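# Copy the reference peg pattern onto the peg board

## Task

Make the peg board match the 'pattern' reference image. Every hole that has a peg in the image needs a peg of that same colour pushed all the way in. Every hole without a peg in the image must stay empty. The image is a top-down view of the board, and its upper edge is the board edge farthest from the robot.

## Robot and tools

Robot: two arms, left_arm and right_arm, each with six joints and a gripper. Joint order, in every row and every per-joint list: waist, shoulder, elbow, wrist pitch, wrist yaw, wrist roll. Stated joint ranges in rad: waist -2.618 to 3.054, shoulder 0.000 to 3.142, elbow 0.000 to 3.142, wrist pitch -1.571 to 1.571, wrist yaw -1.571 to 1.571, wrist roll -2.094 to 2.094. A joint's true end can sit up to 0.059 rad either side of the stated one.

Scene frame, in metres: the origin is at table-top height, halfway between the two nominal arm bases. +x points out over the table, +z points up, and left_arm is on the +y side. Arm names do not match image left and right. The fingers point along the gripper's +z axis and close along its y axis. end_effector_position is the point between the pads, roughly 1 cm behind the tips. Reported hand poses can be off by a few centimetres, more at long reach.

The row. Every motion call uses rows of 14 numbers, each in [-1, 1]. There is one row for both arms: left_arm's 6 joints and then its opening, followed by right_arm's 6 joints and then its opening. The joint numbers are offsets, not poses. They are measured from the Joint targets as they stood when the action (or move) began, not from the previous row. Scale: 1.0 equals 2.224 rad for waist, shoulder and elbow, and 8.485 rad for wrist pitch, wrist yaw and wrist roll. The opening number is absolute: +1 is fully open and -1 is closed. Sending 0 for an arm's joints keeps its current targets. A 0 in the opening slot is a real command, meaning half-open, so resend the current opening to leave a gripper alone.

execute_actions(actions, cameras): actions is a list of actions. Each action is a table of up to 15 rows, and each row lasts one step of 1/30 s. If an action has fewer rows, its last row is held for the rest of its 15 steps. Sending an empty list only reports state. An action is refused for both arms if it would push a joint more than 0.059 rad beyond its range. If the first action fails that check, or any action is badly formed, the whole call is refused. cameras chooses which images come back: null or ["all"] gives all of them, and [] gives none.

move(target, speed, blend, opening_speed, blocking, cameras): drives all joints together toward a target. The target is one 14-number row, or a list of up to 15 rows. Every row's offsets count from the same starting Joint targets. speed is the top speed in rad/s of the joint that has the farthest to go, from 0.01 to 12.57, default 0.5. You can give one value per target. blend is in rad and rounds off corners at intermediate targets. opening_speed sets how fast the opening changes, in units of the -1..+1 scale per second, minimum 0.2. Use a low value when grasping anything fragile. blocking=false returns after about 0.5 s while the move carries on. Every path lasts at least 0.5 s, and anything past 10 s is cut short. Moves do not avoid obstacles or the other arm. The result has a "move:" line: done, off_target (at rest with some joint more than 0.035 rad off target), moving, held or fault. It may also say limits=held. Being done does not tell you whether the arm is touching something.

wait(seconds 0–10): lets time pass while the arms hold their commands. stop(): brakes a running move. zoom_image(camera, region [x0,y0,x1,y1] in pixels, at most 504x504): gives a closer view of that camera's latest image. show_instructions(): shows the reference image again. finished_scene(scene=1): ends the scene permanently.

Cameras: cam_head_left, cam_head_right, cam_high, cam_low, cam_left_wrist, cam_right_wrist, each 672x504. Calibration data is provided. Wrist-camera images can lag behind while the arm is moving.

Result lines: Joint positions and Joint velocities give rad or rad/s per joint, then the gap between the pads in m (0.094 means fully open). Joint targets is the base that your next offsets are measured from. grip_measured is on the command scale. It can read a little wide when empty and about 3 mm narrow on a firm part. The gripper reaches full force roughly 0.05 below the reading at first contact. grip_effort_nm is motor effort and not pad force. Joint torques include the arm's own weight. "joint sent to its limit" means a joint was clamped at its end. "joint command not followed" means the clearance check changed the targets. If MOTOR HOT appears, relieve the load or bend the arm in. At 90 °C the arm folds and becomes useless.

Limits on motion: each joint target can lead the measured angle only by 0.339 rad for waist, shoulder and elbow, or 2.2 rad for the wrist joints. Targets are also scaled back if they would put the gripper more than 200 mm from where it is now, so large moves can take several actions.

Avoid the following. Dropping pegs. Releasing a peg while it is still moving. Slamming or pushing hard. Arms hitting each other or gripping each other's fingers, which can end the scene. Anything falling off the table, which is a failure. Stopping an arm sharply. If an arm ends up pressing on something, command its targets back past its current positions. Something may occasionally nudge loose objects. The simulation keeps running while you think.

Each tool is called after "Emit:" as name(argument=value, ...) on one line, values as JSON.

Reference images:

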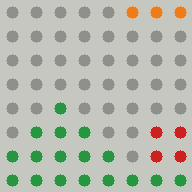

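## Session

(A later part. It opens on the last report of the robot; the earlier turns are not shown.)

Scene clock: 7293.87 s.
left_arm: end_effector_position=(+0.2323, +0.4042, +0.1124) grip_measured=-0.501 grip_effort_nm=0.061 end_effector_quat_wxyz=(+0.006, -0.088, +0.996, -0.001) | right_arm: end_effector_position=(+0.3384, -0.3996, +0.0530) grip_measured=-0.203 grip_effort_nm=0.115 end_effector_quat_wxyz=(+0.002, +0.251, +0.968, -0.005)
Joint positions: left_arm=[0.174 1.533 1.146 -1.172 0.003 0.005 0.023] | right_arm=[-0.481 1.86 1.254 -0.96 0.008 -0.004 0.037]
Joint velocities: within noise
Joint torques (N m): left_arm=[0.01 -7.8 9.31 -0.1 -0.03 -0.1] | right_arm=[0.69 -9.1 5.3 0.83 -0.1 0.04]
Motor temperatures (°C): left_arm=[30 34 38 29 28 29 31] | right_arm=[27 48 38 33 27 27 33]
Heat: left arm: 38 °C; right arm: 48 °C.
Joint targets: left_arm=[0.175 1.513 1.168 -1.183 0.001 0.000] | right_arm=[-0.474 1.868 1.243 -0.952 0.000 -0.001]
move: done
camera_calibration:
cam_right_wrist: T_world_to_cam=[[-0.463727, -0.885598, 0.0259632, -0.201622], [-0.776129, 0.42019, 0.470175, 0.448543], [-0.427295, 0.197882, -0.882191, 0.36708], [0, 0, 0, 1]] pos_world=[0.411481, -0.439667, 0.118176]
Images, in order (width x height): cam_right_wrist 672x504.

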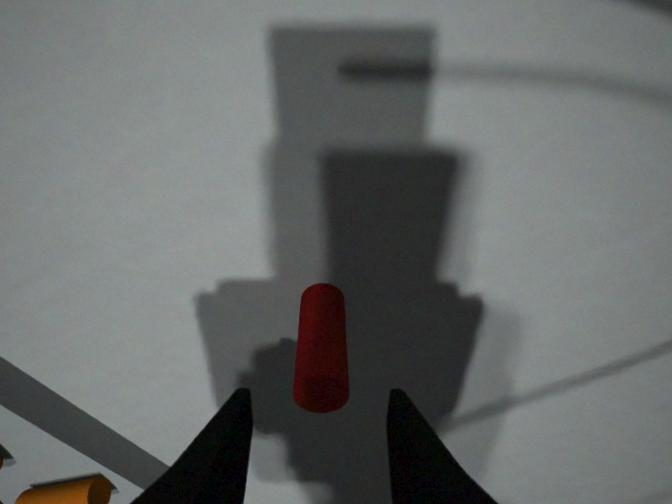

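Emit:
move(target=[[0,0,0,0,0,0,-0.5,0,0.01,-0.0155,0.0068,0,0,-0.2],[0,0,0,0,0,0,-0.5,0,0.02,-0.031,0.0137,0,0,-0.9],[0,0,0,0,0,0,-0.5,0,-0.0301,0.0526,-0.021,0,0,-0.9],[0,0,0,0,0,0,-0.5,0.7608,-0.2005,-0.1223,-0.0203,0,0,-0.9],[0,0,0,0,0,0,-0.5,0.7608,-0.1646,-0.2014,0.0087,0,0,-0.9]], speed=[0.4,0.4,0.5,0.9,0.4], cameras=["cam_right_wrist"])

Emit:
zoom_image(camera="cam_right_wrist", region=[250, 300, 400, 412])

Scene clock: 7315.13 s.
left_arm: end_effector_position=(+0.2323, +0.4042, +0.1124) grip_measured=-0.501 grip_effort_nm=0.066 end_effector_quat_wxyz=(+0.006, -0.088, +0.996, -0.001) | right_arm: end_effector_position=(+0.1338, -0.0274, +0.0438) grip_measured=-0.717 grip_effort_nm=-1.043 end_effector_quat_wxyz=(-0.001, -0.559, +0.829, -0.002)
Joint positions: left_arm=[0.174 1.533 1.146 -1.172 0.003 0.005 0.023] | right_arm=[1.213 1.496 0.806 -0.886 0.003 -0.003 0.013]
Joint velocities: within noise
Joint torques (N m): left_arm=[0.02 -7.73 9.18 -0.12 -0.02 -0.06] | right_arm=[0.46 -4.96 5.08 0.8 -0.04 0.04]
Motor temperatures (°C): left_arm=[30 34 38 29 28 29 31] | right_arm=[27 47 37 31 27 27 32]
Heat: left arm: 38 °C; right arm: 47 °C.
Joint targets: left_arm=[0.175 1.513 1.168 -1.183 0.001 0.000] | right_arm=[1.218 1.502 0.795 -0.878 0.000 -0.001]
move: done
camera_calibration:
cam_right_wrist: T_world_to_cam=[[0.936109, -0.35114, 0.0200122, -0.139106], [-0.317281, -0.818551, 0.47886, 0.0419632], [-0.151766, -0.454614, -0.877663, 0.142912], [0, 0, 0, 1]] pos_world=[0.165222, 0.0504731, 0.108118]
Images, in order (width x height): cam_right_wrist 672x504.

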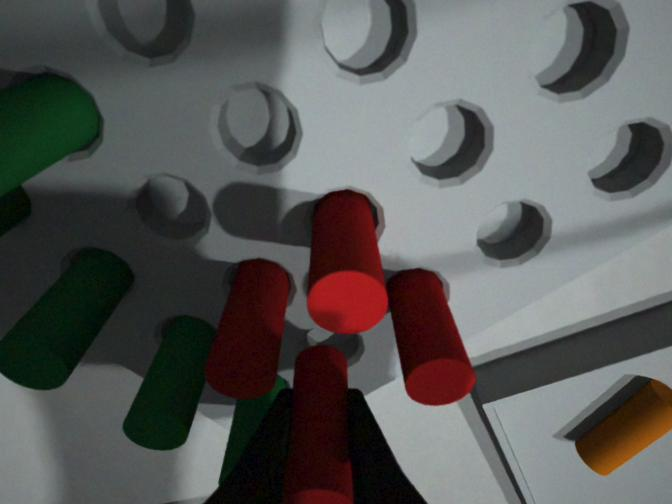

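Scaled by 3.360 from the camera's 672x504 image, which has a finer 960x720 frame.

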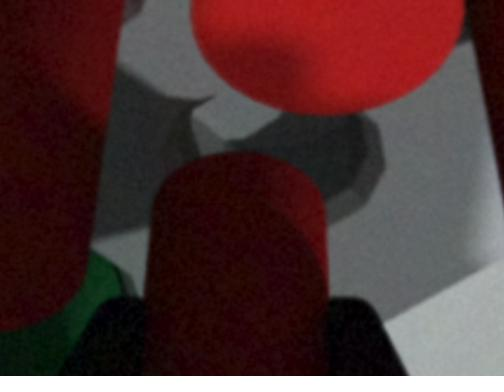

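Emit:
move(target=[[0,0,0,0,0,0,-0.5,-0.0112,-0.018,0.005,0,0,0,-0.9],[0,0,0,0,0,0,-0.5,-0.0112,-0.0009,-0.0085,0.002,0,0,-0.9]], speed=[0.15,0.15], cameras=["cam_right_wrist"])

Emit:
zoom_image(camera="cam_right_wrist", region=[250, 300, 400, 412])

Scene clock: 7333.87 s.
left_arm: end_effector_position=(+0.2323, +0.4042, +0.1124) grip_measured=-0.501 grip_effort_nm=0.061 end_effector_quat_wxyz=(+0.006, -0.088, +0.996, -0.001) | right_arm: end_effector_position=(+0.1359, -0.0303, +0.0403) grip_measured=-0.717 grip_effort_nm=-1.048 end_effector_quat_wxyz=(-0.001, -0.554, +0.833, -0.002)
Joint positions: left_arm=[0.174 1.533 1.146 -1.172 0.003 0.005 0.023] | right_arm=[1.2 1.494 0.789 -0.869 0.003 -0.003 0.013]
Joint velocities: within noise
Joint torques (N m): left_arm=[-0.03 -7.71 9.06 -0.07 0.01 -0.04] | right_arm=[-0.65 -4.94 4.9 0.81 -0.04 0.03]
Motor temperatures (°C): left_arm=[30 34 38 29 28 29 31] | right_arm=[27 44 37 31 27 27 33]
Heat: left arm: 38 °C; right arm: 44 °C.
Joint targets: left_arm=[0.175 1.513 1.168 -1.183 0.001 0.000] | right_arm=[1.193 1.499 0.776 -0.861 0.000 -0.001]
move: done
camera_calibration:
cam_right_wrist: T_world_to_cam=[[0.931309, -0.36368, 0.0200017, -0.141686], [-0.328489, -0.814932, 0.477473, 0.0436218], [-0.157348, -0.451245, -0.878419, 0.139804], [0, 0, 0, 1]] pos_world=[0.16828, 0.0471064, 0.104812]
Images, in order (width x height): cam_right_wrist 672x504.

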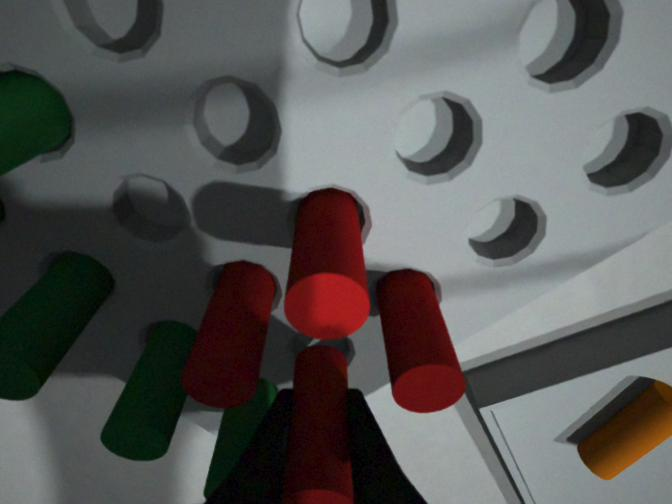

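Scaled by 3.360 from the camera's 672x504 image, which has a finer 960x720 frame.

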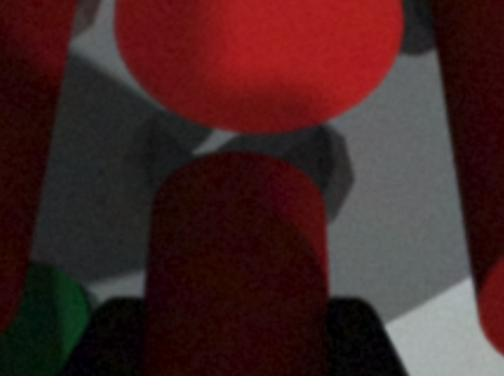

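Emit:
move(target=[[0,0,0,0,0,0,-0.5,-0.0015,-0.015,0.01,0,0,0,-0.9],[0,0,0,0,0,0,-0.5,-0.0015,0.0049,-0.0094,0.0039,0,0,-0.9]], speed=[0.15,0.15], cameras=["cam_right_wrist"])

Emit:
zoom_image(camera="cam_right_wrist", region=[250, 300, 400, 412])

Scene clock: 7351.40 s.
left_arm: end_effector_position=(+0.2323, +0.4042, +0.1124) grip_measured=-0.501 grip_effort_nm=0.061 end_effector_quat_wxyz=(+0.006, -0.088, +0.996, -0.001) | right_arm: end_effector_position=(+0.1370, -0.0286, +0.0353) grip_measured=-0.717 grip_effort_nm=-1.048 end_effector_quat_wxyz=(+0.004, -0.553, +0.833, +0.001)
Joint positions: left_arm=[0.174 1.533 1.146 -1.172 0.003 0.005 0.023] | right_arm=[1.198 1.502 0.774 -0.835 0.003 -0.003 0.013]
Joint velocities: within noise
Joint torques (N m): left_arm=[-0.05 -7.75 9.17 -0.14 -0.02 -0.05] | right_arm=[-0.77 -4.67 4.31 0.83 -0.05 0.04]
Motor temperatures (°C): left_arm=[30 34 38 29 28 29 31] | right_arm=[27 44 36 30 27 27 33]
Heat: left arm: 38 °C; right arm: 44 °C.
Joint targets: left_arm=[0.175 1.513 1.168 -1.183 0.001 0.000] | right_arm=[1.190 1.510 0.756 -0.828 0.000 -0.001]
move: done
camera_calibration:
cam_right_wrist: T_world_to_cam=[[0.930549, -0.365605, 0.0202784, -0.141971], [-0.331954, -0.818935, 0.468137, 0.0484868], [-0.154547, -0.442356, -0.883423, 0.136392], [0, 0, 0, 1]] pos_world=[0.169285, 0.048136, 0.100672]
Images, in order (width x height): cam_right_wrist 672x504.

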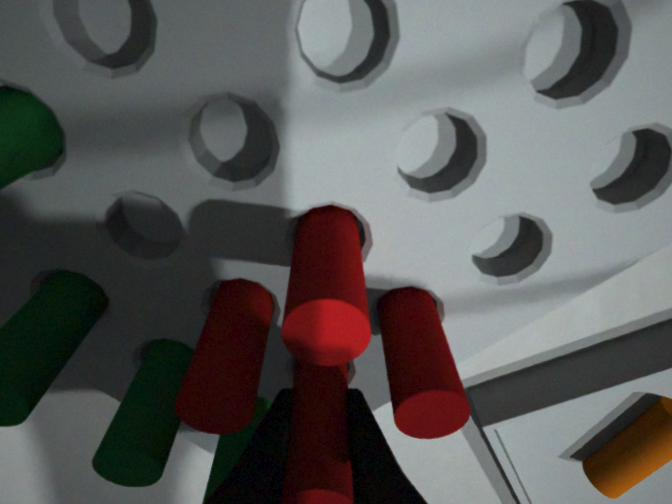

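Scaled by 3.360 from the camera's 672x504 image, which has a finer 960x720 frame.

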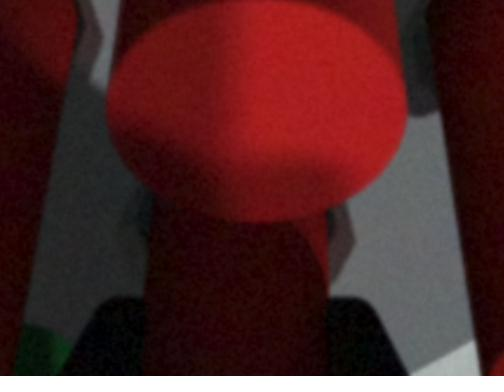

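Emit:
move(target=[[0,0,0,0,0,0,-0.5,0,-0.02,0.008,0,0,0,-0.9],[0,0,0,0,0,0,-0.5,0,-0.0008,-0.0058,0.0015,0,0,-0.9]], speed=[0.15,0.12], cameras=["cam_right_wrist"])

Emit:
zoom_image(camera="cam_right_wrist", region=[250, 300, 400, 412])

Scene clock: 7361.67 s.
left_arm: end_effector_position=(+0.2323, +0.4042, +0.1124) grip_measured=-0.501 grip_effort_nm=0.056 end_effector_quat_wxyz=(+0.006, -0.088, +0.996, -0.001) | right_arm: end_effector_position=(+0.1367, -0.0294, +0.0323) grip_measured=-0.717 grip_effort_nm=-1.048 end_effector_quat_wxyz=(+0.006, -0.553, +0.833, +0.003)
Joint positions: left_arm=[0.174 1.533 1.146 -1.172 0.003 0.005 0.023] | right_arm=[1.198 1.499 0.758 -0.816 0.003 -0.003 0.013]
Joint velocities: within noise
Joint torques (N m): left_arm=[-0.1 -7.94 9.18 -0.12 -0.02 -0.11] | right_arm=[-0.8 -4.52 4.59 0.77 -0.05 0.04]
Motor temperatures (°C): left_arm=[30 34 38 29 28 29 31] | right_arm=[27 44 36 30 27 27 33]
Heat: left arm: 38 °C; right arm: 44 °C.
Joint targets: left_arm=[0.175 1.513 1.168 -1.183 0.001 0.000] | right_arm=[1.190 1.509 0.743 -0.815 0.000 -0.001]
move: done
camera_calibration:
cam_right_wrist: T_world_to_cam=[[0.93048, -0.365771, 0.0204724, -0.141893], [-0.333073, -0.821385, 0.463022, 0.0493382], [-0.152544, -0.437651, -0.88611, 0.133268], [0, 0, 0, 1]] pos_world=[0.168791, 0.0469501, 0.0981502]
Images, in order (width x height): cam_right_wrist 672x504.

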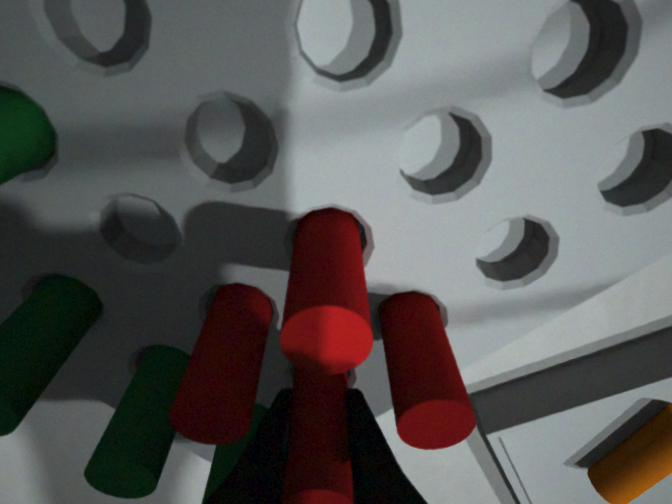

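Scaled by 3.360 from the camera's 672x504 image, which has a finer 960x720 frame.

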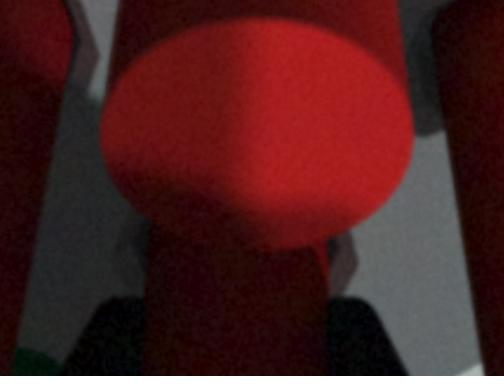

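Emit:
move(target=[[0,0,0,0,0,0,-0.5,0,0.0042,-0.0054,0.0021,0,0,-0.9],[0,0,0,0,0,0,-0.5,0,0.0098,-0.0122,0.0042,0,0,-0.9]], speed=0.1, cameras=[])

Scene clock: 7369.20 s.
left_arm: end_effector_position=(+0.2323, +0.4042, +0.1124) grip_measured=-0.501 grip_effort_nm=0.051 end_effector_quat_wxyz=(+0.006, -0.088, +0.996, -0.001) | right_arm: end_effector_position=(+0.1366, -0.0295, +0.0276) grip_measured=-0.717 grip_effort_nm=-1.048 end_effector_quat_wxyz=(+0.006, -0.553, +0.833, +0.003)
Joint positions: left_arm=[0.174 1.533 1.146 -1.172 0.003 0.005 0.023] | right_arm=[1.198 1.508 0.745 -0.793 0.003 -0.003 0.013]
Joint velocities: within noise
Joint torques (N m): left_arm=[0.1 -7.84 9.1 -0.11 -0.04 -0.11] | right_arm=[-0.79 -3.38 3.19 0.93 -0.05 0.04]
Motor temperatures (°C): left_arm=[30 34 38 29 28 29 31] | right_arm=[27 44 37 30 27 27 34]
Heat: left arm: 38 °C; right arm: 44 °C.
Joint targets: left_arm=[0.175 1.513 1.168 -1.183 0.001 0.000] | right_arm=[1.190 1.530 0.715 -0.780 0.000 -0.001]
move: done
No camera images: "cameras" was empty.

Emit:
move(target=[[0,0,0,0,0,0,-0.5,0,-0.0049,0.0063,-0.0016,0,0,-0.9],[0,0,0,0,0,0,-0.5,0,-0.0044,0.006,-0.0016,0,0,-0.45],[0,0,0,0,0,0,-0.5,0,-0.0198,0.0265,-0.0094,0,0,-0.45],[0,0,0,0,0,0,-0.5,0,-0.0375,0.0765,-0.0296,0,0,-0.45],[0,0,0,0,0,0,-0.5,0,-0.0539,0.1195,-0.0454,0,0,-0.45],[0,0,0,0,0,0,-0.5,-0.4676,0.1353,0.402,-0.0671,0,0,-0.45]], speed=[0.1,0.1,0.1,0.3,0.4,1.3], cameras=["cam_right_wrist","cam_low"])

Emit:
zoom_image(camera="cam_low", region=[360, 230, 450, 280])

Scene clock: 7384.07 s.
left_arm: end_effector_position=(+0.2323, +0.4042, +0.1124) grip_measured=-0.501 grip_effort_nm=0.051 end_effector_quat_wxyz=(+0.006, -0.088, +0.996, -0.001) | right_arm: end_effector_position=(+0.3803, -0.1981, +0.1447) grip_measured=-0.452 grip_effort_nm=0.115 end_effector_quat_wxyz=(-0.006, -0.059, +0.998, -0.001)
Joint positions: left_arm=[0.174 1.533 1.146 -1.172 0.003 0.005 0.023] | right_arm=[0.144 1.819 1.573 -1.338 0.002 -0.003 0.026]
Joint velocities: within noise
Joint torques (N m): left_arm=[0.05 -7.77 9.26 -0.11 0 -0.08] | right_arm=[0.58 -8.57 10.3 0.59 -0.04 0.03]
Motor temperatures (°C): left_arm=[30 34 38 29 28 29 31] | right_arm=[27 44 37 30 27 27 33]
Heat: left arm: 38 °C; right arm: 44 °C.
Joint targets: left_arm=[0.175 1.513 1.168 -1.183 0.001 0.000] | right_arm=[0.150 1.831 1.610 -1.349 0.000 -0.001]
move: off_target (right_arm); right_arm: the elbow is farthest, 0.036 rad from its target
camera_calibration:
cam_right_wrist: T_world_to_cam=[[0.141914, -0.989697, 0.019007, -0.256138], [-0.866284, -0.114881, 0.486163, 0.279213], [-0.47897, -0.0854586, -0.873662, 0.38828], [0, 0, 0, 1]] pos_world=[0.464202, -0.18824, 0.208351]
Images, in order (width x height): cam_low 672x504, cam_right_wrist 672x504.

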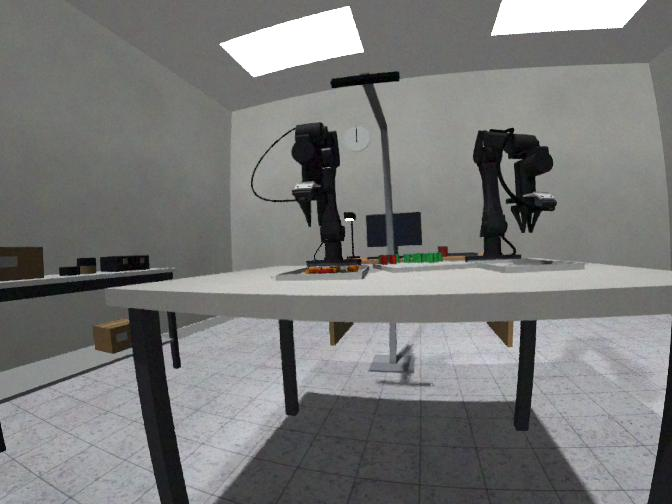

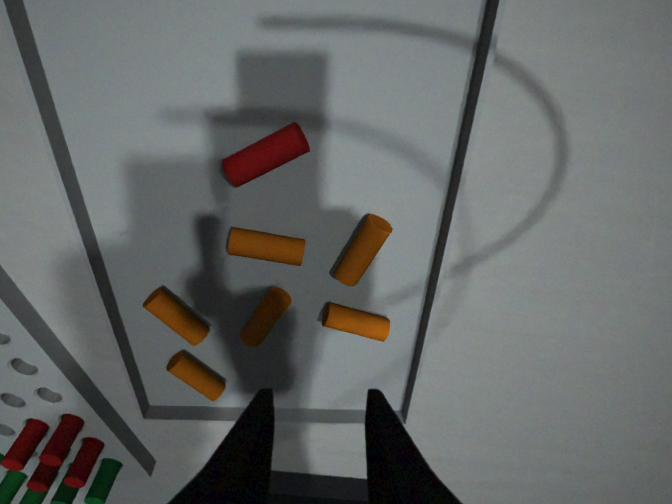

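Scaled by 5.600 from the camera's 672x504 image, which has a finer 960x720 frame.

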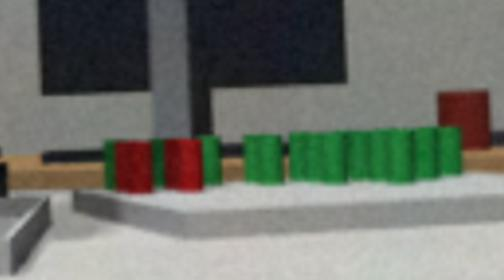

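Emit:
move(target=[[0,0,0,0,0,0,-0.5,-0.0351,-0.03,-0.12,0.03,0,0.034,-0.45],[0,0,0,0,0,0,-0.5,-0.0351,-0.0081,-0.1938,0.0471,0,0.034,-0.45]], speed=[0.6,0.4], cameras=["cam_right_wrist"])

Scene clock: 7402.00 s.
left_arm: end_effector_position=(+0.2323, +0.4042, +0.1124) grip_measured=-0.501 grip_effort_nm=0.056 end_effector_quat_wxyz=(+0.006, -0.088, +0.996, -0.001) | right_arm: end_effector_position=(+0.3635, -0.2218, +0.0523) grip_measured=-0.452 grip_effort_nm=0.105 end_effector_quat_wxyz=(-0.004, +0.117, +0.993, -0.002)
Joint positions: left_arm=[0.174 1.533 1.146 -1.172 0.003 0.005 0.023] | right_arm=[0.075 1.812 1.189 -0.956 0.002 0.281 0.026]
Joint velocities: within noise
Joint torques (N m): left_arm=[0.1 -7.88 9.16 -0.11 -0.02 -0.06] | right_arm=[-0.35 -9.14 5.23 0.78 -0.03 0.08]
Motor temperatures (°C): left_arm=[30 34 38 29 28 29 31] | right_arm=[27 46 39 30 27 27 32]
Heat: left arm: 38 °C; right arm: 46 °C.
Joint targets: left_arm=[0.175 1.513 1.168 -1.183 0.001 0.000] | right_arm=[0.072 1.814 1.179 -0.949 0.000 0.288]
move: done
camera_calibration:
cam_right_wrist: T_world_to_cam=[[-0.20854, -0.97778, 0.0213871, -0.145575], [-0.854977, 0.19288, 0.481468, 0.371278], [-0.474895, 0.0821199, -0.876203, 0.33334], [0, 0, 0, 1]] pos_world=[0.445378, -0.241326, 0.116428]
Images, in order (width x height): cam_right_wrist 672x504.

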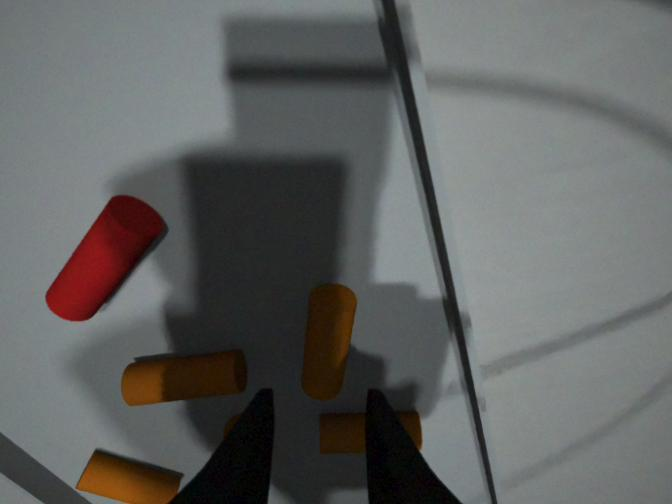

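Emit:
move(target=[0,0,0,0,0,0,-0.5,-0.0058,0.0211,-0.0216,0.0113,0,0.0105,-0.45], speed=0.25, cameras=["cam_right_wrist"])

Scene clock: 7420.57 s.
left_arm: end_effector_position=(+0.2323, +0.4042, +0.1124) grip_measured=-0.501 grip_effort_nm=0.066 end_effector_quat_wxyz=(+0.006, -0.088, +0.996, -0.001) | right_arm: end_effector_position=(+0.3672, -0.2247, +0.0304) grip_measured=-0.452 grip_effort_nm=0.110 end_effector_quat_wxyz=(+0.002, +0.166, +0.986, -0.001)
Joint positions: left_arm=[0.174 1.533 1.146 -1.172 0.003 0.005 0.023] | right_arm=[0.066 1.849 1.142 -0.861 0.002 0.369 0.026]
Joint velocities: within noise
Joint torques (N m): left_arm=[0.01 -7.75 9.28 -0.14 -0.03 -0.07] | right_arm=[-0.69 -8.49 4.94 0.82 -0.04 0.09]
Motor temperatures (°C): left_arm=[30 34 38 29 28 29 31] | right_arm=[27 47 38 30 27 27 32]
Heat: left arm: 38 °C; right arm: 47 °C.
Joint targets: left_arm=[0.175 1.513 1.168 -1.183 0.001 0.000] | right_arm=[0.059 1.860 1.130 -0.854 0.000 0.377]
move: done
camera_calibration:
cam_right_wrist: T_world_to_cam=[[-0.303482, -0.952663, 0.018202, -0.106544], [-0.837526, 0.275816, 0.471674, 0.398065], [-0.454367, 0.1279, -0.881585, 0.318978], [0, 0, 0, 1]] pos_world=[0.445989, -0.25209, 0.0953889]
Images, in order (width x height): cam_right_wrist 672x504.

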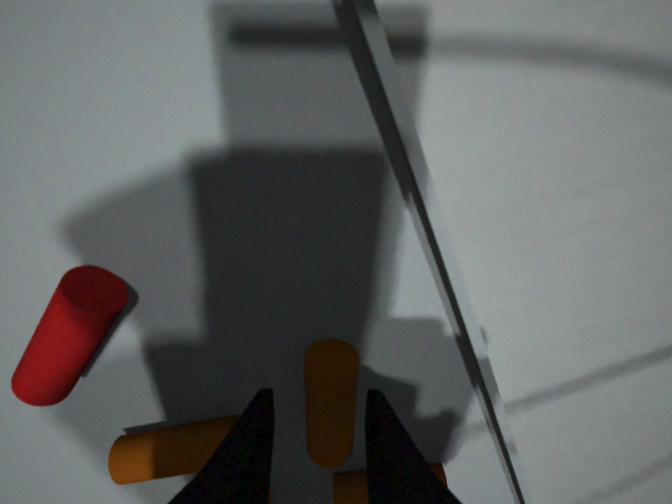

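Emit:
move(target=[[0,0,0,0,0,0,-0.5,-0.0036,-0.012,0.008,0,0,-0.0009,-0.45],[0,0,0,0,0,0,-0.5,-0.0036,0.0059,-0.0081,0.0037,0,-0.0009,-0.45],[0,0,0,0,0,0,-0.5,-0.0036,0.0061,-0.0083,0.0037,0,-0.0009,-0.9]], speed=[0.2,0.2,0.2], opening_speed=1.5, cameras=["cam_right_wrist"])

Scene clock: 7432.63 s.
left_arm: end_effector_position=(+0.2323, +0.4042, +0.1124) grip_measured=-0.501 grip_effort_nm=0.066 end_effector_quat_wxyz=(+0.006, -0.088, +0.996, -0.001) | right_arm: end_effector_position=(+0.3672, -0.2274, +0.0226) grip_measured=-0.746 grip_effort_nm=-1.043 end_effector_quat_wxyz=(+0.002, +0.170, +0.985, -0.001)
Joint positions: left_arm=[0.174 1.533 1.146 -1.172 0.003 0.005 0.023] | right_arm=[0.058 1.862 1.124 -0.829 0.002 0.37 0.012]
Joint velocities: within noise
Joint torques (N m): left_arm=[0.06 -7.73 9.21 -0.12 -0.03 -0.09] | right_arm=[-0.64 -8.42 4.83 0.82 -0.04 0]
Motor temperatures (°C): left_arm=[30 34 38 29 28 29 31] | right_arm=[27 46 37 30 27 27 32]
Heat: left arm: 38 °C; right arm: 46 °C.
Joint targets: left_arm=[0.175 1.513 1.168 -1.183 0.001 0.000] | right_arm=[0.051 1.874 1.112 -0.822 0.000 0.369]
move: done
camera_calibration:
cam_right_wrist: T_world_to_cam=[[-0.312235, -0.949837, 0.0178315, -0.105044], [-0.835478, 0.28348, 0.47076, 0.403473], [-0.452201, 0.13209, -0.882081, 0.312728], [0, 0, 0, 1]] pos_world=[0.44571, -0.25546, 0.0877854]
Images, in order (width x height): cam_right_wrist 672x504.

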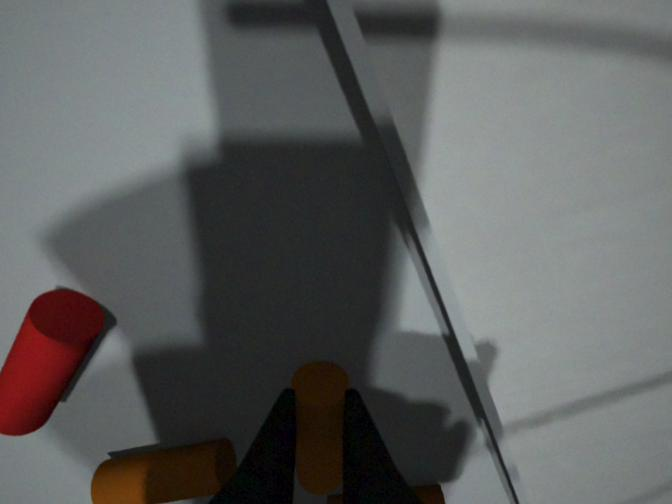

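Emit:
move(target=[[0,0,0,0,0,0,-0.5,0,-0.049,0.098,-0.0363,0,0,-0.9],[0,0,0,0,0,0,-0.5,-0.2361,0.2286,0.4726,-0.0632,0,-0.0435,-0.9],[0,0,0,0,0,0,-0.5,-0.2361,0.2235,0.3737,-0.0368,0,-0.0435,-0.9],[0,0,0,0,0,0,-0.5,-0.2361,0.2379,0.3543,-0.0298,0,-0.0435,-0.4]], speed=[0.5,1.2,0.6,0.15], cameras=[])

Emit:
move(target=[[0,0,0,0,0,0,-0.5,0,-0.031,0.1183,-0.0334,0,0,-0.4],[0,0,0,0,0,0,-0.5,0,-0.2032,-0.1799,0.0913,0,0,-0.4],[0,0,0,0,0,0,-0.5,0,-0.2226,-0.5661,0.2333,0,0,-0.4],[0,0,0,0,0,0,-0.5,0,-0.165,-0.5895,0.2387,0,0,-0.4]], speed=[0.5,1.4,1.2,0.3], blend=[0,0.15,0,0], cameras=["cam_right_wrist"])

Scene clock: 7457.27 s.
left_arm: end_effector_position=(+0.2323, +0.4042, +0.1124) grip_measured=-0.501 grip_effort_nm=0.061 end_effector_quat_wxyz=(+0.006, -0.088, +0.996, -0.001) | right_arm: end_effector_position=(+0.4525, -0.4610, +0.0137) grip_measured=-0.402 grip_effort_nm=0.115 end_effector_quat_wxyz=(+0.008, +0.254, +0.967, -0.003)
Joint positions: left_arm=[0.174 1.533 1.146 -1.172 0.003 0.005 0.023] | right_arm=[-0.479 2.385 1.914 -1.083 0.001 0.006 0.028]
Joint velocities: within noise
Joint torques (N m): left_arm=[0.02 -7.94 9.09 -0.11 0 -0.07] | right_arm=[0.49 -13.48 5.29 0.84 -0.04 -0.04]
Motor temperatures (°C): left_arm=[30 34 38 29 28 29 31] | right_arm=[27 48 37 30 27 27 33]
Heat: left arm: 38 °C; right arm: 48 °C.
Joint targets: left_arm=[0.175 1.513 1.168 -1.183 0.001 0.000] | right_arm=[-0.475 2.403 1.900 -1.075 0.000 0.000]
move: done
No camera images: "cameras" was empty.

Scene clock: 7460.73 s.
left_arm: end_effector_position=(+0.2323, +0.4042, +0.1124) grip_measured=-0.501 grip_effort_nm=0.061 end_effector_quat_wxyz=(+0.006, -0.088, +0.996, -0.001) | right_arm: end_effector_position=(+0.4428, -0.4556, +0.0265) grip_measured=-0.402 grip_effort_nm=0.120 end_effector_quat_wxyz=(+0.499, +0.218, +0.829, -0.129)
Joint positions: left_arm=[0.174 1.533 1.146 -1.172 0.003 0.005 0.023] | right_arm=[-0.479 2.021 0.601 0.933 0.001 0.006 0.028]
Joint velocities: within noise
Joint torques (N m): left_arm=[0.14 -7.82 9.14 -0.11 -0.01 -0.04] | right_arm=[0.49 -8.16 3.33 2.5 -0.03 -0.05]
Motor temperatures (°C): left_arm=[30 34 38 29 28 29 31] | right_arm=[27 49 37 30 27 27 33]
Heat: left arm: 38 °C; right arm: 49 °C.
Joint targets: left_arm=[0.175 1.513 1.168 -1.183 0.001 0.000] | right_arm=[-0.475 2.036 0.589 0.951 0.000 0.000]
move: done
camera_calibration:
cam_right_wrist: T_world_to_cam=[[-0.49361, -0.869329, 0.0248049, -0.181493], [-0.730132, 0.39874, -0.5549, 0.562614], [0.4725, -0.292015, -0.831547, -0.223634], [0, 0, 0, 1]] pos_world=[0.426862, -0.447418, 0.130734]
Images, in order (width x height): cam_right_wrist 672x504.

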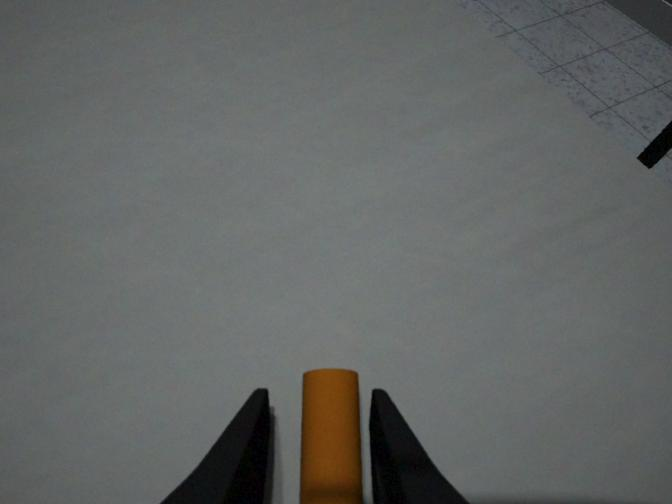

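Emit:
move(target=[[0,0,0,0,0,0,-0.5,0,0,0,0,0,0,-0.9],[0,0,0,0,0,0,-0.5,0,-0.1061,0.0139,-0.0297,0,0,-0.9],[0,0,0,0,0,0,-0.5,0,-0.1286,0.2747,-0.0439,0,0,-0.9],[0,0,0,0,0,0,-0.5,0,-0.0162,0.522,-0.2651,0,0,-0.9],[0,0,0,0,0,0,-0.5,0,0.0715,0.4613,-0.2675,0,0,-0.9],[0,0,0,0,0,0,-0.5,0,0.0962,0.4528,-0.264,0,0,-0.4]], speed=[0.3,0.4,1,1.4,0.5,0.12], opening_speed=2, cameras=["cam_right_wrist"])

Emit:
move(target=[[0,0,0,0,0,0,-0.5,0,-0.0067,0.0715,-0.0165,0,0,-0.4],[0,0,0,0,0,0,-0.5,0,0.0022,0.1367,-0.0224,0,0,-0.3],[0,0,0,0,0,0,-0.5,0,-0.2046,-0.1106,0.0218,0,0,-0.2],[0,0,0,0,0,0,-0.5,0,-0.1718,-0.1587,0.0398,0,0,-0.2]], speed=[0.25,0.6,0.8,0.4], cameras=["cam_right_wrist"])

Scene clock: 7476.67 s.
left_arm: end_effector_position=(+0.2323, +0.4042, +0.1124) grip_measured=-0.501 grip_effort_nm=0.056 end_effector_quat_wxyz=(+0.006, -0.088, +0.996, -0.001) | right_arm: end_effector_position=(+0.3385, -0.3975, +0.0176) grip_measured=-0.402 grip_effort_nm=0.110 end_effector_quat_wxyz=(-0.169, +0.250, +0.952, +0.043)
Joint positions: left_arm=[0.174 1.533 1.146 -1.172 0.003 0.005 0.023] | right_arm=[-0.479 2.235 1.607 -1.292 0.001 0.006 0.028]
Joint velocities: within noise
Joint torques (N m): left_arm=[-0.09 -7.84 9.21 -0.09 -0.07 -0.04] | right_arm=[0.49 -11.49 4.49 0.08 -0.02 -0.04]
Motor temperatures (°C): left_arm=[30 34 38 29 28 29 31] | right_arm=[27 48 37 33 27 27 33]
Heat: left arm: 38 °C; right arm: 48 °C.
Joint targets: left_arm=[0.175 1.513 1.168 -1.183 0.001 0.000] | right_arm=[-0.475 2.250 1.596 -1.289 0.000 0.000]
move: done
camera_calibration:
cam_right_wrist: T_world_to_cam=[[-0.465907, -0.884764, 0.0110856, -0.197416], [-0.583968, 0.316875, 0.747376, 0.353414], [-0.664765, 0.341734, -0.664308, 0.469212], [0, 0, 0, 1]] pos_world=[0.426321, -0.447, 0.0497566]
Images, in order (width x height): cam_right_wrist 672x504.

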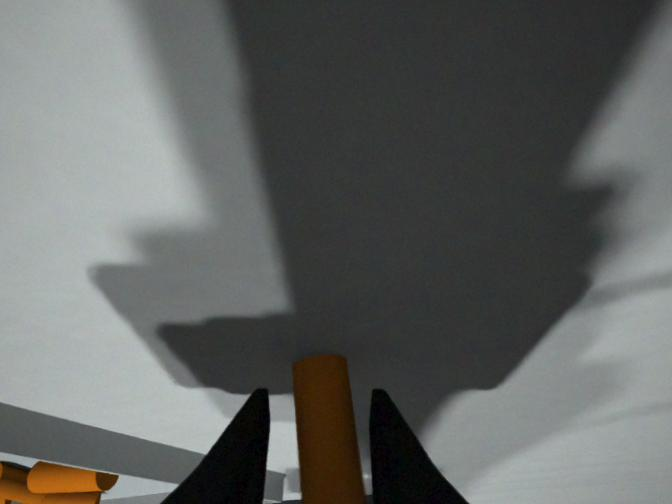

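Scene clock: 7481.93 s.
left_arm: end_effector_position=(+0.2323, +0.4042, +0.1124) grip_measured=-0.501 grip_effort_nm=0.061 end_effector_quat_wxyz=(+0.006, -0.088, +0.996, -0.001) | right_arm: end_effector_position=(+0.3392, -0.3978, +0.0529) grip_measured=-0.203 grip_effort_nm=0.110 end_effector_quat_wxyz=(+0.002, +0.254, +0.967, -0.001)
Joint positions: left_arm=[0.174 1.533 1.146 -1.172 0.003 0.005 0.023] | right_arm=[-0.479 1.86 1.254 -0.96 0.001 0.006 0.037]
Joint velocities: within noise
Joint torques (N m): left_arm=[-0.1 -7.94 9.14 -0.08 -0.02 -0.06] | right_arm=[0.46 -9.09 5.33 0.83 -0.03 -0.04]
Motor temperatures (°C): left_arm=[30 34 38 29 28 29 31] | right_arm=[27 48 38 32 27 27 32]
Heat: left arm: 38 °C; right arm: 48 °C.
Joint targets: left_arm=[0.175 1.513 1.168 -1.183 0.001 0.000] | right_arm=[-0.475 1.868 1.243 -0.952 0.000 0.000]
move: done; target 3's new numbers were sent with right_arm's shoulder 0.036 rad from that target
camera_calibration:
cam_right_wrist: T_world_to_cam=[[-0.470598, -0.882149, 0.0187274, -0.195615], [-0.774383, 0.423095, 0.470448, 0.449054], [-0.422929, 0.20689, -0.882229, 0.369152], [0, 0, 0, 1]] pos_world=[0.411809, -0.438928, 0.118083]
Images, in order (width x height): cam_right_wrist 672x504.

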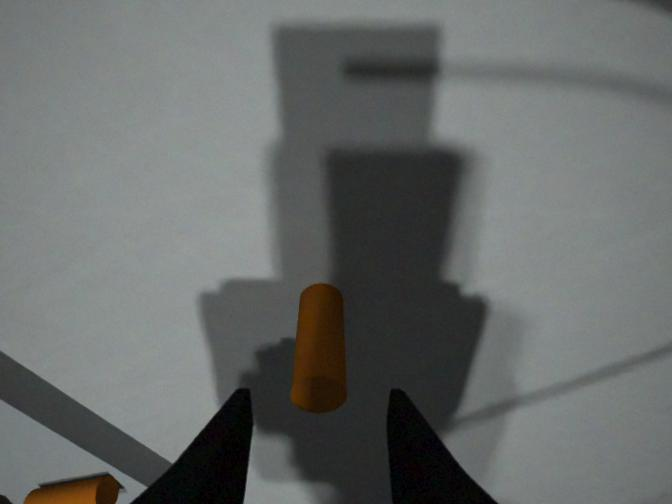

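Emit:
move(target=[[0,0,0,0,0,0,-0.5,0,0.01,-0.0155,0.0068,0,0,-0.2],[0,0,0,0,0,0,-0.5,0,0.02,-0.031,0.0137,0,0,-0.9],[0,0,0,0,0,0,-0.5,0,-0.0301,0.0526,-0.021,0,0,-0.9],[0,0,0,0,0,0,-0.5,0.6524,0.0999,0.2382,-0.0355,0,0,-0.9],[0,0,0,0,0,0,-0.5,0.6524,0.1214,0.1605,-0.011,0,0,-0.9]], speed=[0.4,0.4,0.5,0.9,0.4], cameras=["cam_right_wrist"])

Scene clock: 7504.47 s.
left_arm: end_effector_position=(+0.2323, +0.4042, +0.1124) grip_measured=-0.501 grip_effort_nm=0.071 end_effector_quat_wxyz=(+0.006, -0.088, +0.996, -0.001) | right_arm: end_effector_position=(+0.2807, +0.0911, +0.0444) grip_measured=-0.717 grip_effort_nm=-1.043 end_effector_quat_wxyz=(-0.001, -0.457, +0.889, +0.000)
Joint positions: left_arm=[0.174 1.533 1.146 -1.172 0.003 0.005 0.023] | right_arm=[0.982 2.129 1.61 -1.053 -0.002 0.003 0.013]
Joint velocities: within noise
Joint torques (N m): left_arm=[0.17 -7.94 9.13 -0.09 -0.03 -0.08] | right_arm=[-0.49 -11.99 5.55 0.8 0.01 -0.02]
Motor temperatures (°C): left_arm=[30 34 38 29 28 29 31] | right_arm=[27 46 37 31 27 27 32]
Heat: left arm: 38 °C; right arm: 46 °C.
Joint targets: left_arm=[0.175 1.513 1.168 -1.183 0.001 0.000] | right_arm=[0.976 2.138 1.600 -1.045 0.001 0.000]
move: done
camera_calibration:
cam_right_wrist: T_world_to_cam=[[0.826722, -0.562398, 0.0154783, -0.184879], [-0.50059, -0.722751, 0.476487, 0.228191], [-0.256789, -0.401671, -0.879045, 0.244334], [0, 0, 0, 1]] pos_world=[0.329816, 0.159091, 0.108912]
Images, in order (width x height): cam_right_wrist 672x504.

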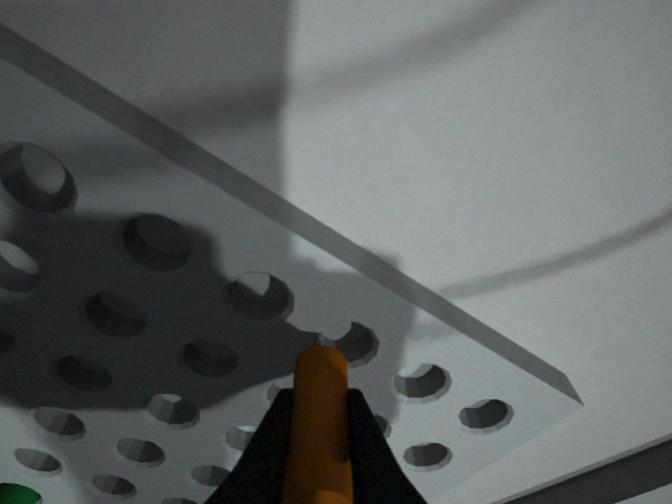

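Emit:
move(target=[[0,0,0,0,0,0,-0.5,-0.0072,-0.015,0.007,0,0,0,-0.9],[0,0,0,0,0,0,-0.5,-0.0072,0.0025,-0.0045,0.0019,0,0,-0.9]], speed=[0.15,0.15], cameras=["cam_right_wrist"])

Emit:
zoom_image(camera="cam_right_wrist", region=[250, 300, 400, 412])

Scene clock: 7519.27 s.
left_arm: end_effector_position=(+0.2323, +0.4042, +0.1124) grip_measured=-0.501 grip_effort_nm=0.061 end_effector_quat_wxyz=(+0.006, -0.088, +0.996, -0.001) | right_arm: end_effector_position=(+0.2878, +0.0909, +0.0444) grip_measured=-0.717 grip_effort_nm=-1.043 end_effector_quat_wxyz=(+0.006, -0.450, +0.893, +0.004)
Joint positions: left_arm=[0.174 1.533 1.146 -1.172 0.003 0.005 0.023] | right_arm=[0.967 2.129 1.61 -1.037 -0.002 0.003 0.013]
Joint velocities: within noise
Joint torques (N m): left_arm=[-0.02 -7.87 9.14 -0.11 -0.05 -0.09] | right_arm=[-0.65 -11.54 4.64 0.84 0 -0.02]
Motor temperatures (°C): left_arm=[30 34 38 29 28 29 31] | right_arm=[27 46 38 30 27 27 33]
Heat: left arm: 38 °C; right arm: 46 °C.
Joint targets: left_arm=[0.175 1.513 1.168 -1.183 0.001 0.000] | right_arm=[0.960 2.144 1.590 -1.029 0.001 0.000]
move: done
camera_calibration:
cam_right_wrist: T_world_to_cam=[[0.818343, -0.574511, 0.0158474, -0.187288], [-0.515472, -0.721494, 0.462314, 0.236341], [-0.254171, -0.386501, -0.886574, 0.244364], [0, 0, 0, 1]] pos_world=[0.337203, 0.157367, 0.110351]
Images, in order (width x height): cam_right_wrist 672x504.

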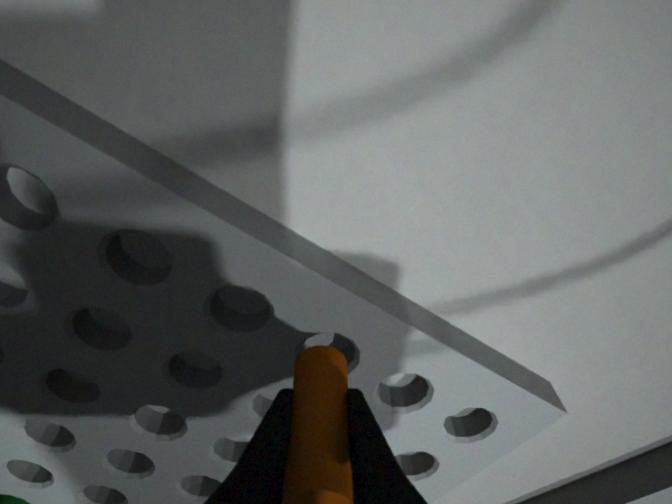

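Scaled by 3.360 from the camera's 672x504 image, which has a finer 960x720 frame.

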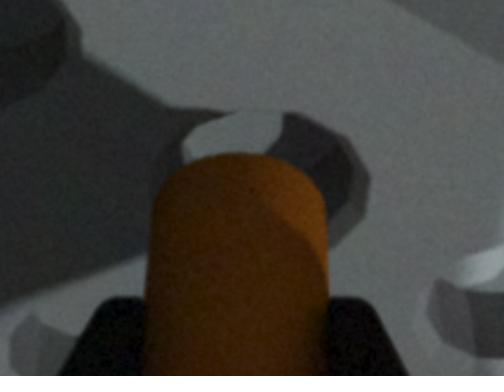

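Emit:
move(target=[[0,0,0,0,0,0,-0.5,0,-0.0243,0.0315,-0.0037,0,0,-0.9],[0,0,0,0,0,0,-0.5,-0.0024,-0.0243,0.0315,-0.0037,0,0,-0.9],[0,0,0,0,0,0,-0.5,-0.0024,0.004,0.0165,-0.003,0,0,-0.9]], speed=[0.15,0.15,0.15], cameras=["cam_right_wrist"])

Emit:
zoom_image(camera="cam_right_wrist", region=[250, 300, 400, 412])

Scene clock: 7537.00 s.
left_arm: end_effector_position=(+0.2323, +0.4042, +0.1124) grip_measured=-0.501 grip_effort_nm=0.056 end_effector_quat_wxyz=(+0.006, -0.088, +0.996, -0.001) | right_arm: end_effector_position=(+0.2900, +0.0906, +0.0457) grip_measured=-0.717 grip_effort_nm=-1.043 end_effector_quat_wxyz=(+0.004, -0.448, +0.894, +0.003)
Joint positions: left_arm=[0.174 1.533 1.146 -1.172 0.003 0.005 0.023] | right_arm=[0.962 2.136 1.624 -1.049 -0.002 0.003 0.013]
Joint velocities: within noise
Joint torques (N m): left_arm=[-0.01 -7.69 9.17 -0.09 -0.04 -0.1] | right_arm=[-0.64 -11.34 6.71 0.69 0 -0.02]
Motor temperatures (°C): left_arm=[30 34 38 29 28 29 31] | right_arm=[27 46 37 30 27 27 33]
Heat: left arm: 38 °C; right arm: 46 °C.
Joint targets: left_arm=[0.175 1.513 1.168 -1.183 0.001 0.000] | right_arm=[0.955 2.152 1.627 -1.054 0.001 0.000]
move: done
camera_calibration:
cam_right_wrist: T_world_to_cam=[[0.815552, -0.57847, 0.0157435, -0.188222], [-0.517946, -0.717549, 0.465677, 0.236916], [-0.258084, -0.387938, -0.884815, 0.24709], [0, 0, 0, 1]] pos_world=[0.339985, 0.156973, 0.111266]
Images, in order (width x height): cam_right_wrist 672x504.

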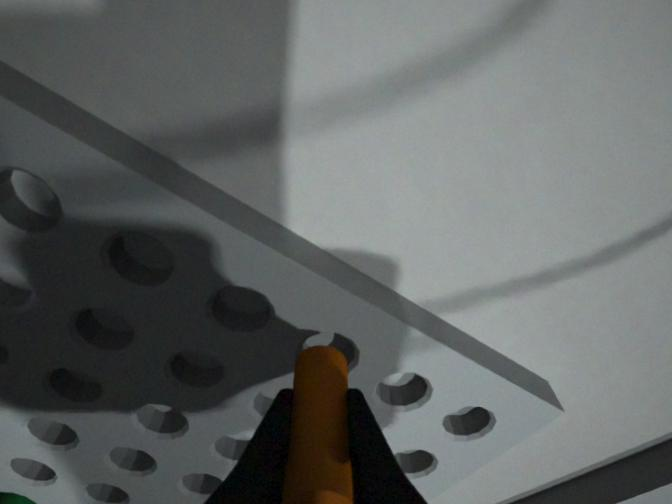

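Scaled by 3.360 from the camera's 672x504 image, which has a finer 960x720 frame.

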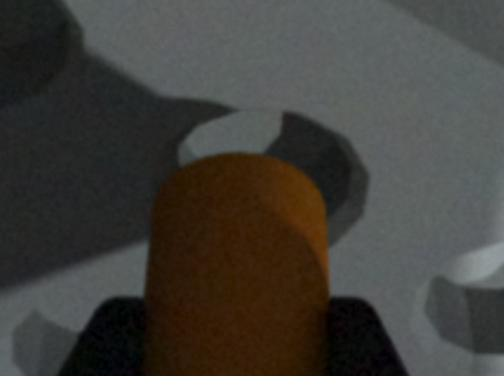

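Emit:
move(target=[[0,0,0,0,0,0,-0.5,0,-0.0135,0.03,-0.003,0,0,-0.9],[0,0,0,0,0,0,-0.5,-0.0027,-0.0135,0.03,-0.003,0,0,-0.9],[0,0,0,0,0,0,-0.5,-0.0027,0.0067,0.0045,0.0002,0,0,-0.9]], speed=[0.15,0.15,0.15], cameras=["cam_right_wrist"])

Emit:
zoom_image(camera="cam_right_wrist", region=[250, 300, 400, 412])

Scene clock: 7554.60 s.
left_arm: end_effector_position=(+0.2323, +0.4042, +0.1124) grip_measured=-0.501 grip_effort_nm=0.056 end_effector_quat_wxyz=(+0.006, -0.088, +0.996, -0.001) | right_arm: end_effector_position=(+0.2942, +0.0919, +0.0450) grip_measured=-0.717 grip_effort_nm=-1.043 end_effector_quat_wxyz=(+0.003, -0.446, +0.895, +0.002)
Joint positions: left_arm=[0.174 1.533 1.146 -1.172 0.003 0.005 0.023] | right_arm=[0.956 2.153 1.649 -1.06 -0.002 0.003 0.013]
Joint velocities: within noise
Joint torques (N m): left_arm=[0.01 -7.82 9.22 -0.11 -0.04 -0.1] | right_arm=[-0.64 -11.69 5.33 0.82 0 -0.02]
Motor temperatures (°C): left_arm=[30 34 38 29 28 29 31] | right_arm=[27 47 37 30 27 27 33]
Heat: left arm: 38 °C; right arm: 47 °C.
Joint targets: left_arm=[0.175 1.513 1.168 -1.183 0.001 0.000] | right_arm=[0.949 2.167 1.637 -1.053 0.001 0.000]
move: done
camera_calibration:
cam_right_wrist: T_world_to_cam=[[0.811987, -0.583465, 0.0156722, -0.189216], [-0.521526, -0.713209, 0.468341, 0.240824], [-0.262083, -0.388461, -0.883409, 0.249261], [0, 0, 0, 1]] pos_world=[0.344564, 0.158185, 0.110377]
Images, in order (width x height): cam_right_wrist 672x504.

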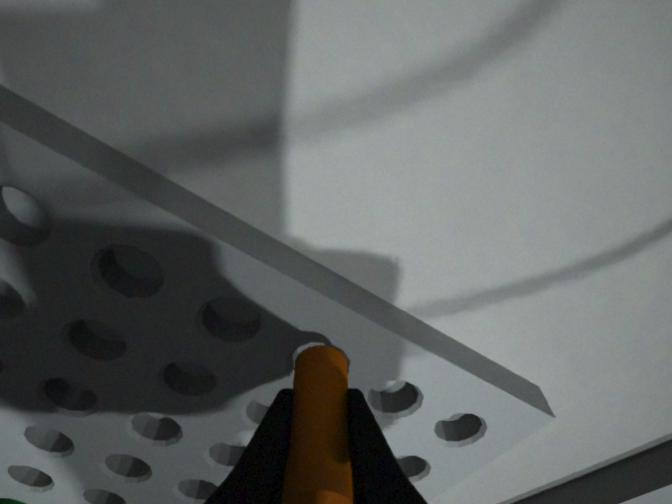

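Scaled by 3.360 from the camera's 672x504 image, which has a finer 960x720 frame.

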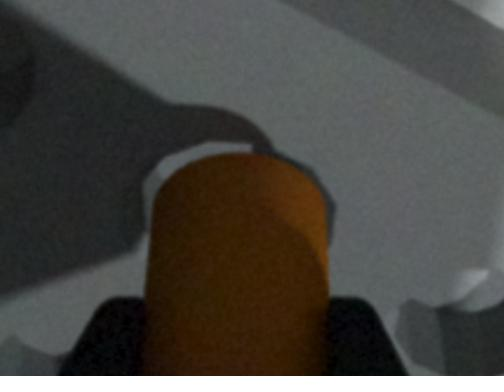

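Emit:
move(target=[[0,0,0,0,0,0,-0.5,0,-0.014,0.01,0,0,0,-0.9],[0,0,0,0,0,0,-0.5,0.0002,-0.0005,-0.0098,0.0024,0,0,-0.9]], speed=[0.15,0.12], cameras=["cam_right_wrist"])

Emit:
zoom_image(camera="cam_right_wrist", region=[250, 300, 400, 412])

Scene clock: 7565.13 s.
left_arm: end_effector_position=(+0.2323, +0.4042, +0.1124) grip_measured=-0.501 grip_effort_nm=0.061 end_effector_quat_wxyz=(+0.006, -0.088, +0.996, -0.001) | right_arm: end_effector_position=(+0.2930, +0.0904, +0.0398) grip_measured=-0.717 grip_effort_nm=-1.043 end_effector_quat_wxyz=(+0.002, -0.446, +0.895, +0.002)
Joint positions: left_arm=[0.174 1.533 1.146 -1.172 0.003 0.005 0.023] | right_arm=[0.956 2.153 1.627 -1.04 -0.002 0.003 0.013]
Joint velocities: within noise
Joint torques (N m): left_arm=[0.03 -7.9 9.17 -0.09 0.01 -0.05] | right_arm=[-0.61 -11.81 5.27 0.81 0 -0.01]
Motor temperatures (°C): left_arm=[30 34 38 29 28 29 31] | right_arm=[27 48 37 30 27 27 33]
Heat: left arm: 38 °C; right arm: 48 °C.
Joint targets: left_arm=[0.175 1.513 1.168 -1.183 0.001 0.000] | right_arm=[0.950 2.166 1.615 -1.032 0.001 0.000]
move: done
camera_calibration:
cam_right_wrist: T_world_to_cam=[[0.812047, -0.583383, 0.0156392, -0.189144], [-0.520931, -0.712515, 0.470057, 0.241209], [-0.26308, -0.389855, -0.882498, 0.244089], [0, 0, 0, 1]] pos_world=[0.343462, 0.156681, 0.104984]
Images, in order (width x height): cam_right_wrist 672x504.

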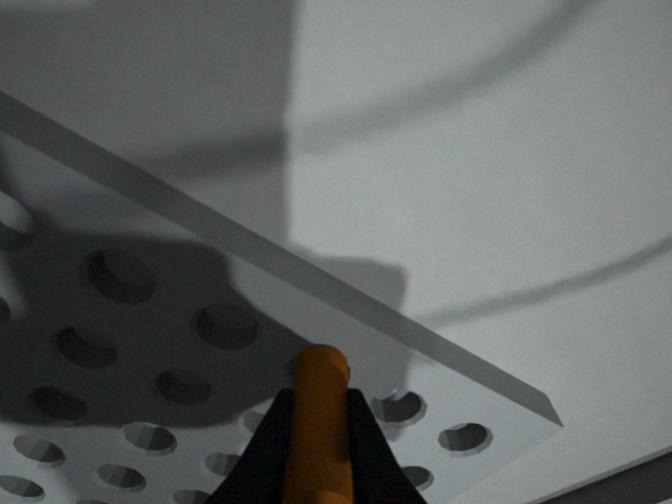

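Scaled by 3.360 from the camera's 672x504 image, which has a finer 960x720 frame.

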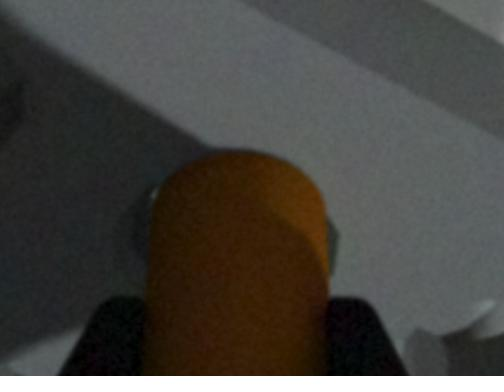

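Emit:
move(target=[[0,0,0,0,0,0,-0.5,0,0.0028,-0.0099,0.0032,0,0,-0.9],[0,0,0,0,0,0,-0.5,0,0.0068,-0.0175,0.0048,0,0,-0.9]], speed=0.1, cameras=["cam_right_wrist"])

Scene clock: 7570.60 s.
left_arm: end_effector_position=(+0.2323, +0.4042, +0.1124) grip_measured=-0.501 grip_effort_nm=0.061 end_effector_quat_wxyz=(+0.006, -0.088, +0.996, -0.001) | right_arm: end_effector_position=(+0.2931, +0.0905, +0.0371) grip_measured=-0.717 grip_effort_nm=-1.048 end_effector_quat_wxyz=(+0.004, -0.446, +0.895, +0.003)
Joint positions: left_arm=[0.174 1.533 1.146 -1.172 0.003 0.005 0.023] | right_arm=[0.956 2.153 1.616 -1.025 -0.002 0.003 0.013]
Joint velocities: within noise
Joint torques (N m): left_arm=[0.1 -7.62 9.24 -0.09 0 -0.1] | right_arm=[-0.59 -10.36 2.7 1.15 0.01 -0.02]
Motor temperatures (°C): left_arm=[30 34 38 29 28 29 31] | right_arm=[27 48 37 30 27 27 33]
Heat: left arm: 38 °C; right arm: 48 °C.
Joint targets: left_arm=[0.175 1.513 1.168 -1.183 0.001 0.000] | right_arm=[0.950 2.181 1.576 -0.992 0.001 0.000]
move: off_target (right_arm); right_arm: the elbow is farthest, 0.040 rad from its target
camera_calibration:
cam_right_wrist: T_world_to_cam=[[0.811985, -0.583467, 0.0157183, -0.189138], [-0.522035, -0.71392, 0.466688, 0.243226], [-0.261076, -0.387149, -0.884282, 0.240995], [0, 0, 0, 1]] pos_world=[0.343467, 0.156589, 0.10257]
Images, in order (width x height): cam_right_wrist 672x504.

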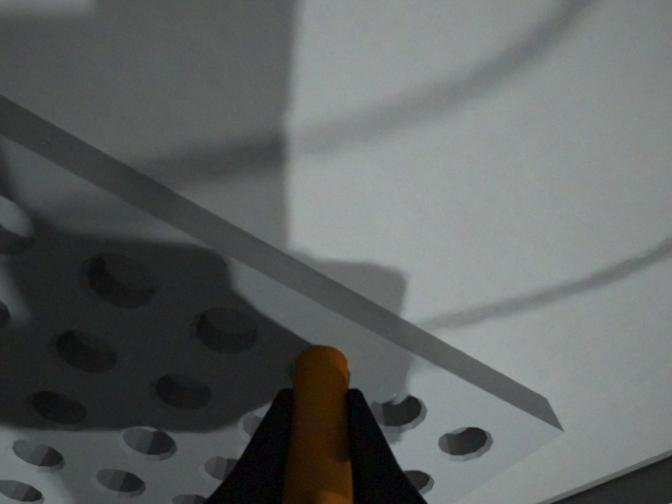

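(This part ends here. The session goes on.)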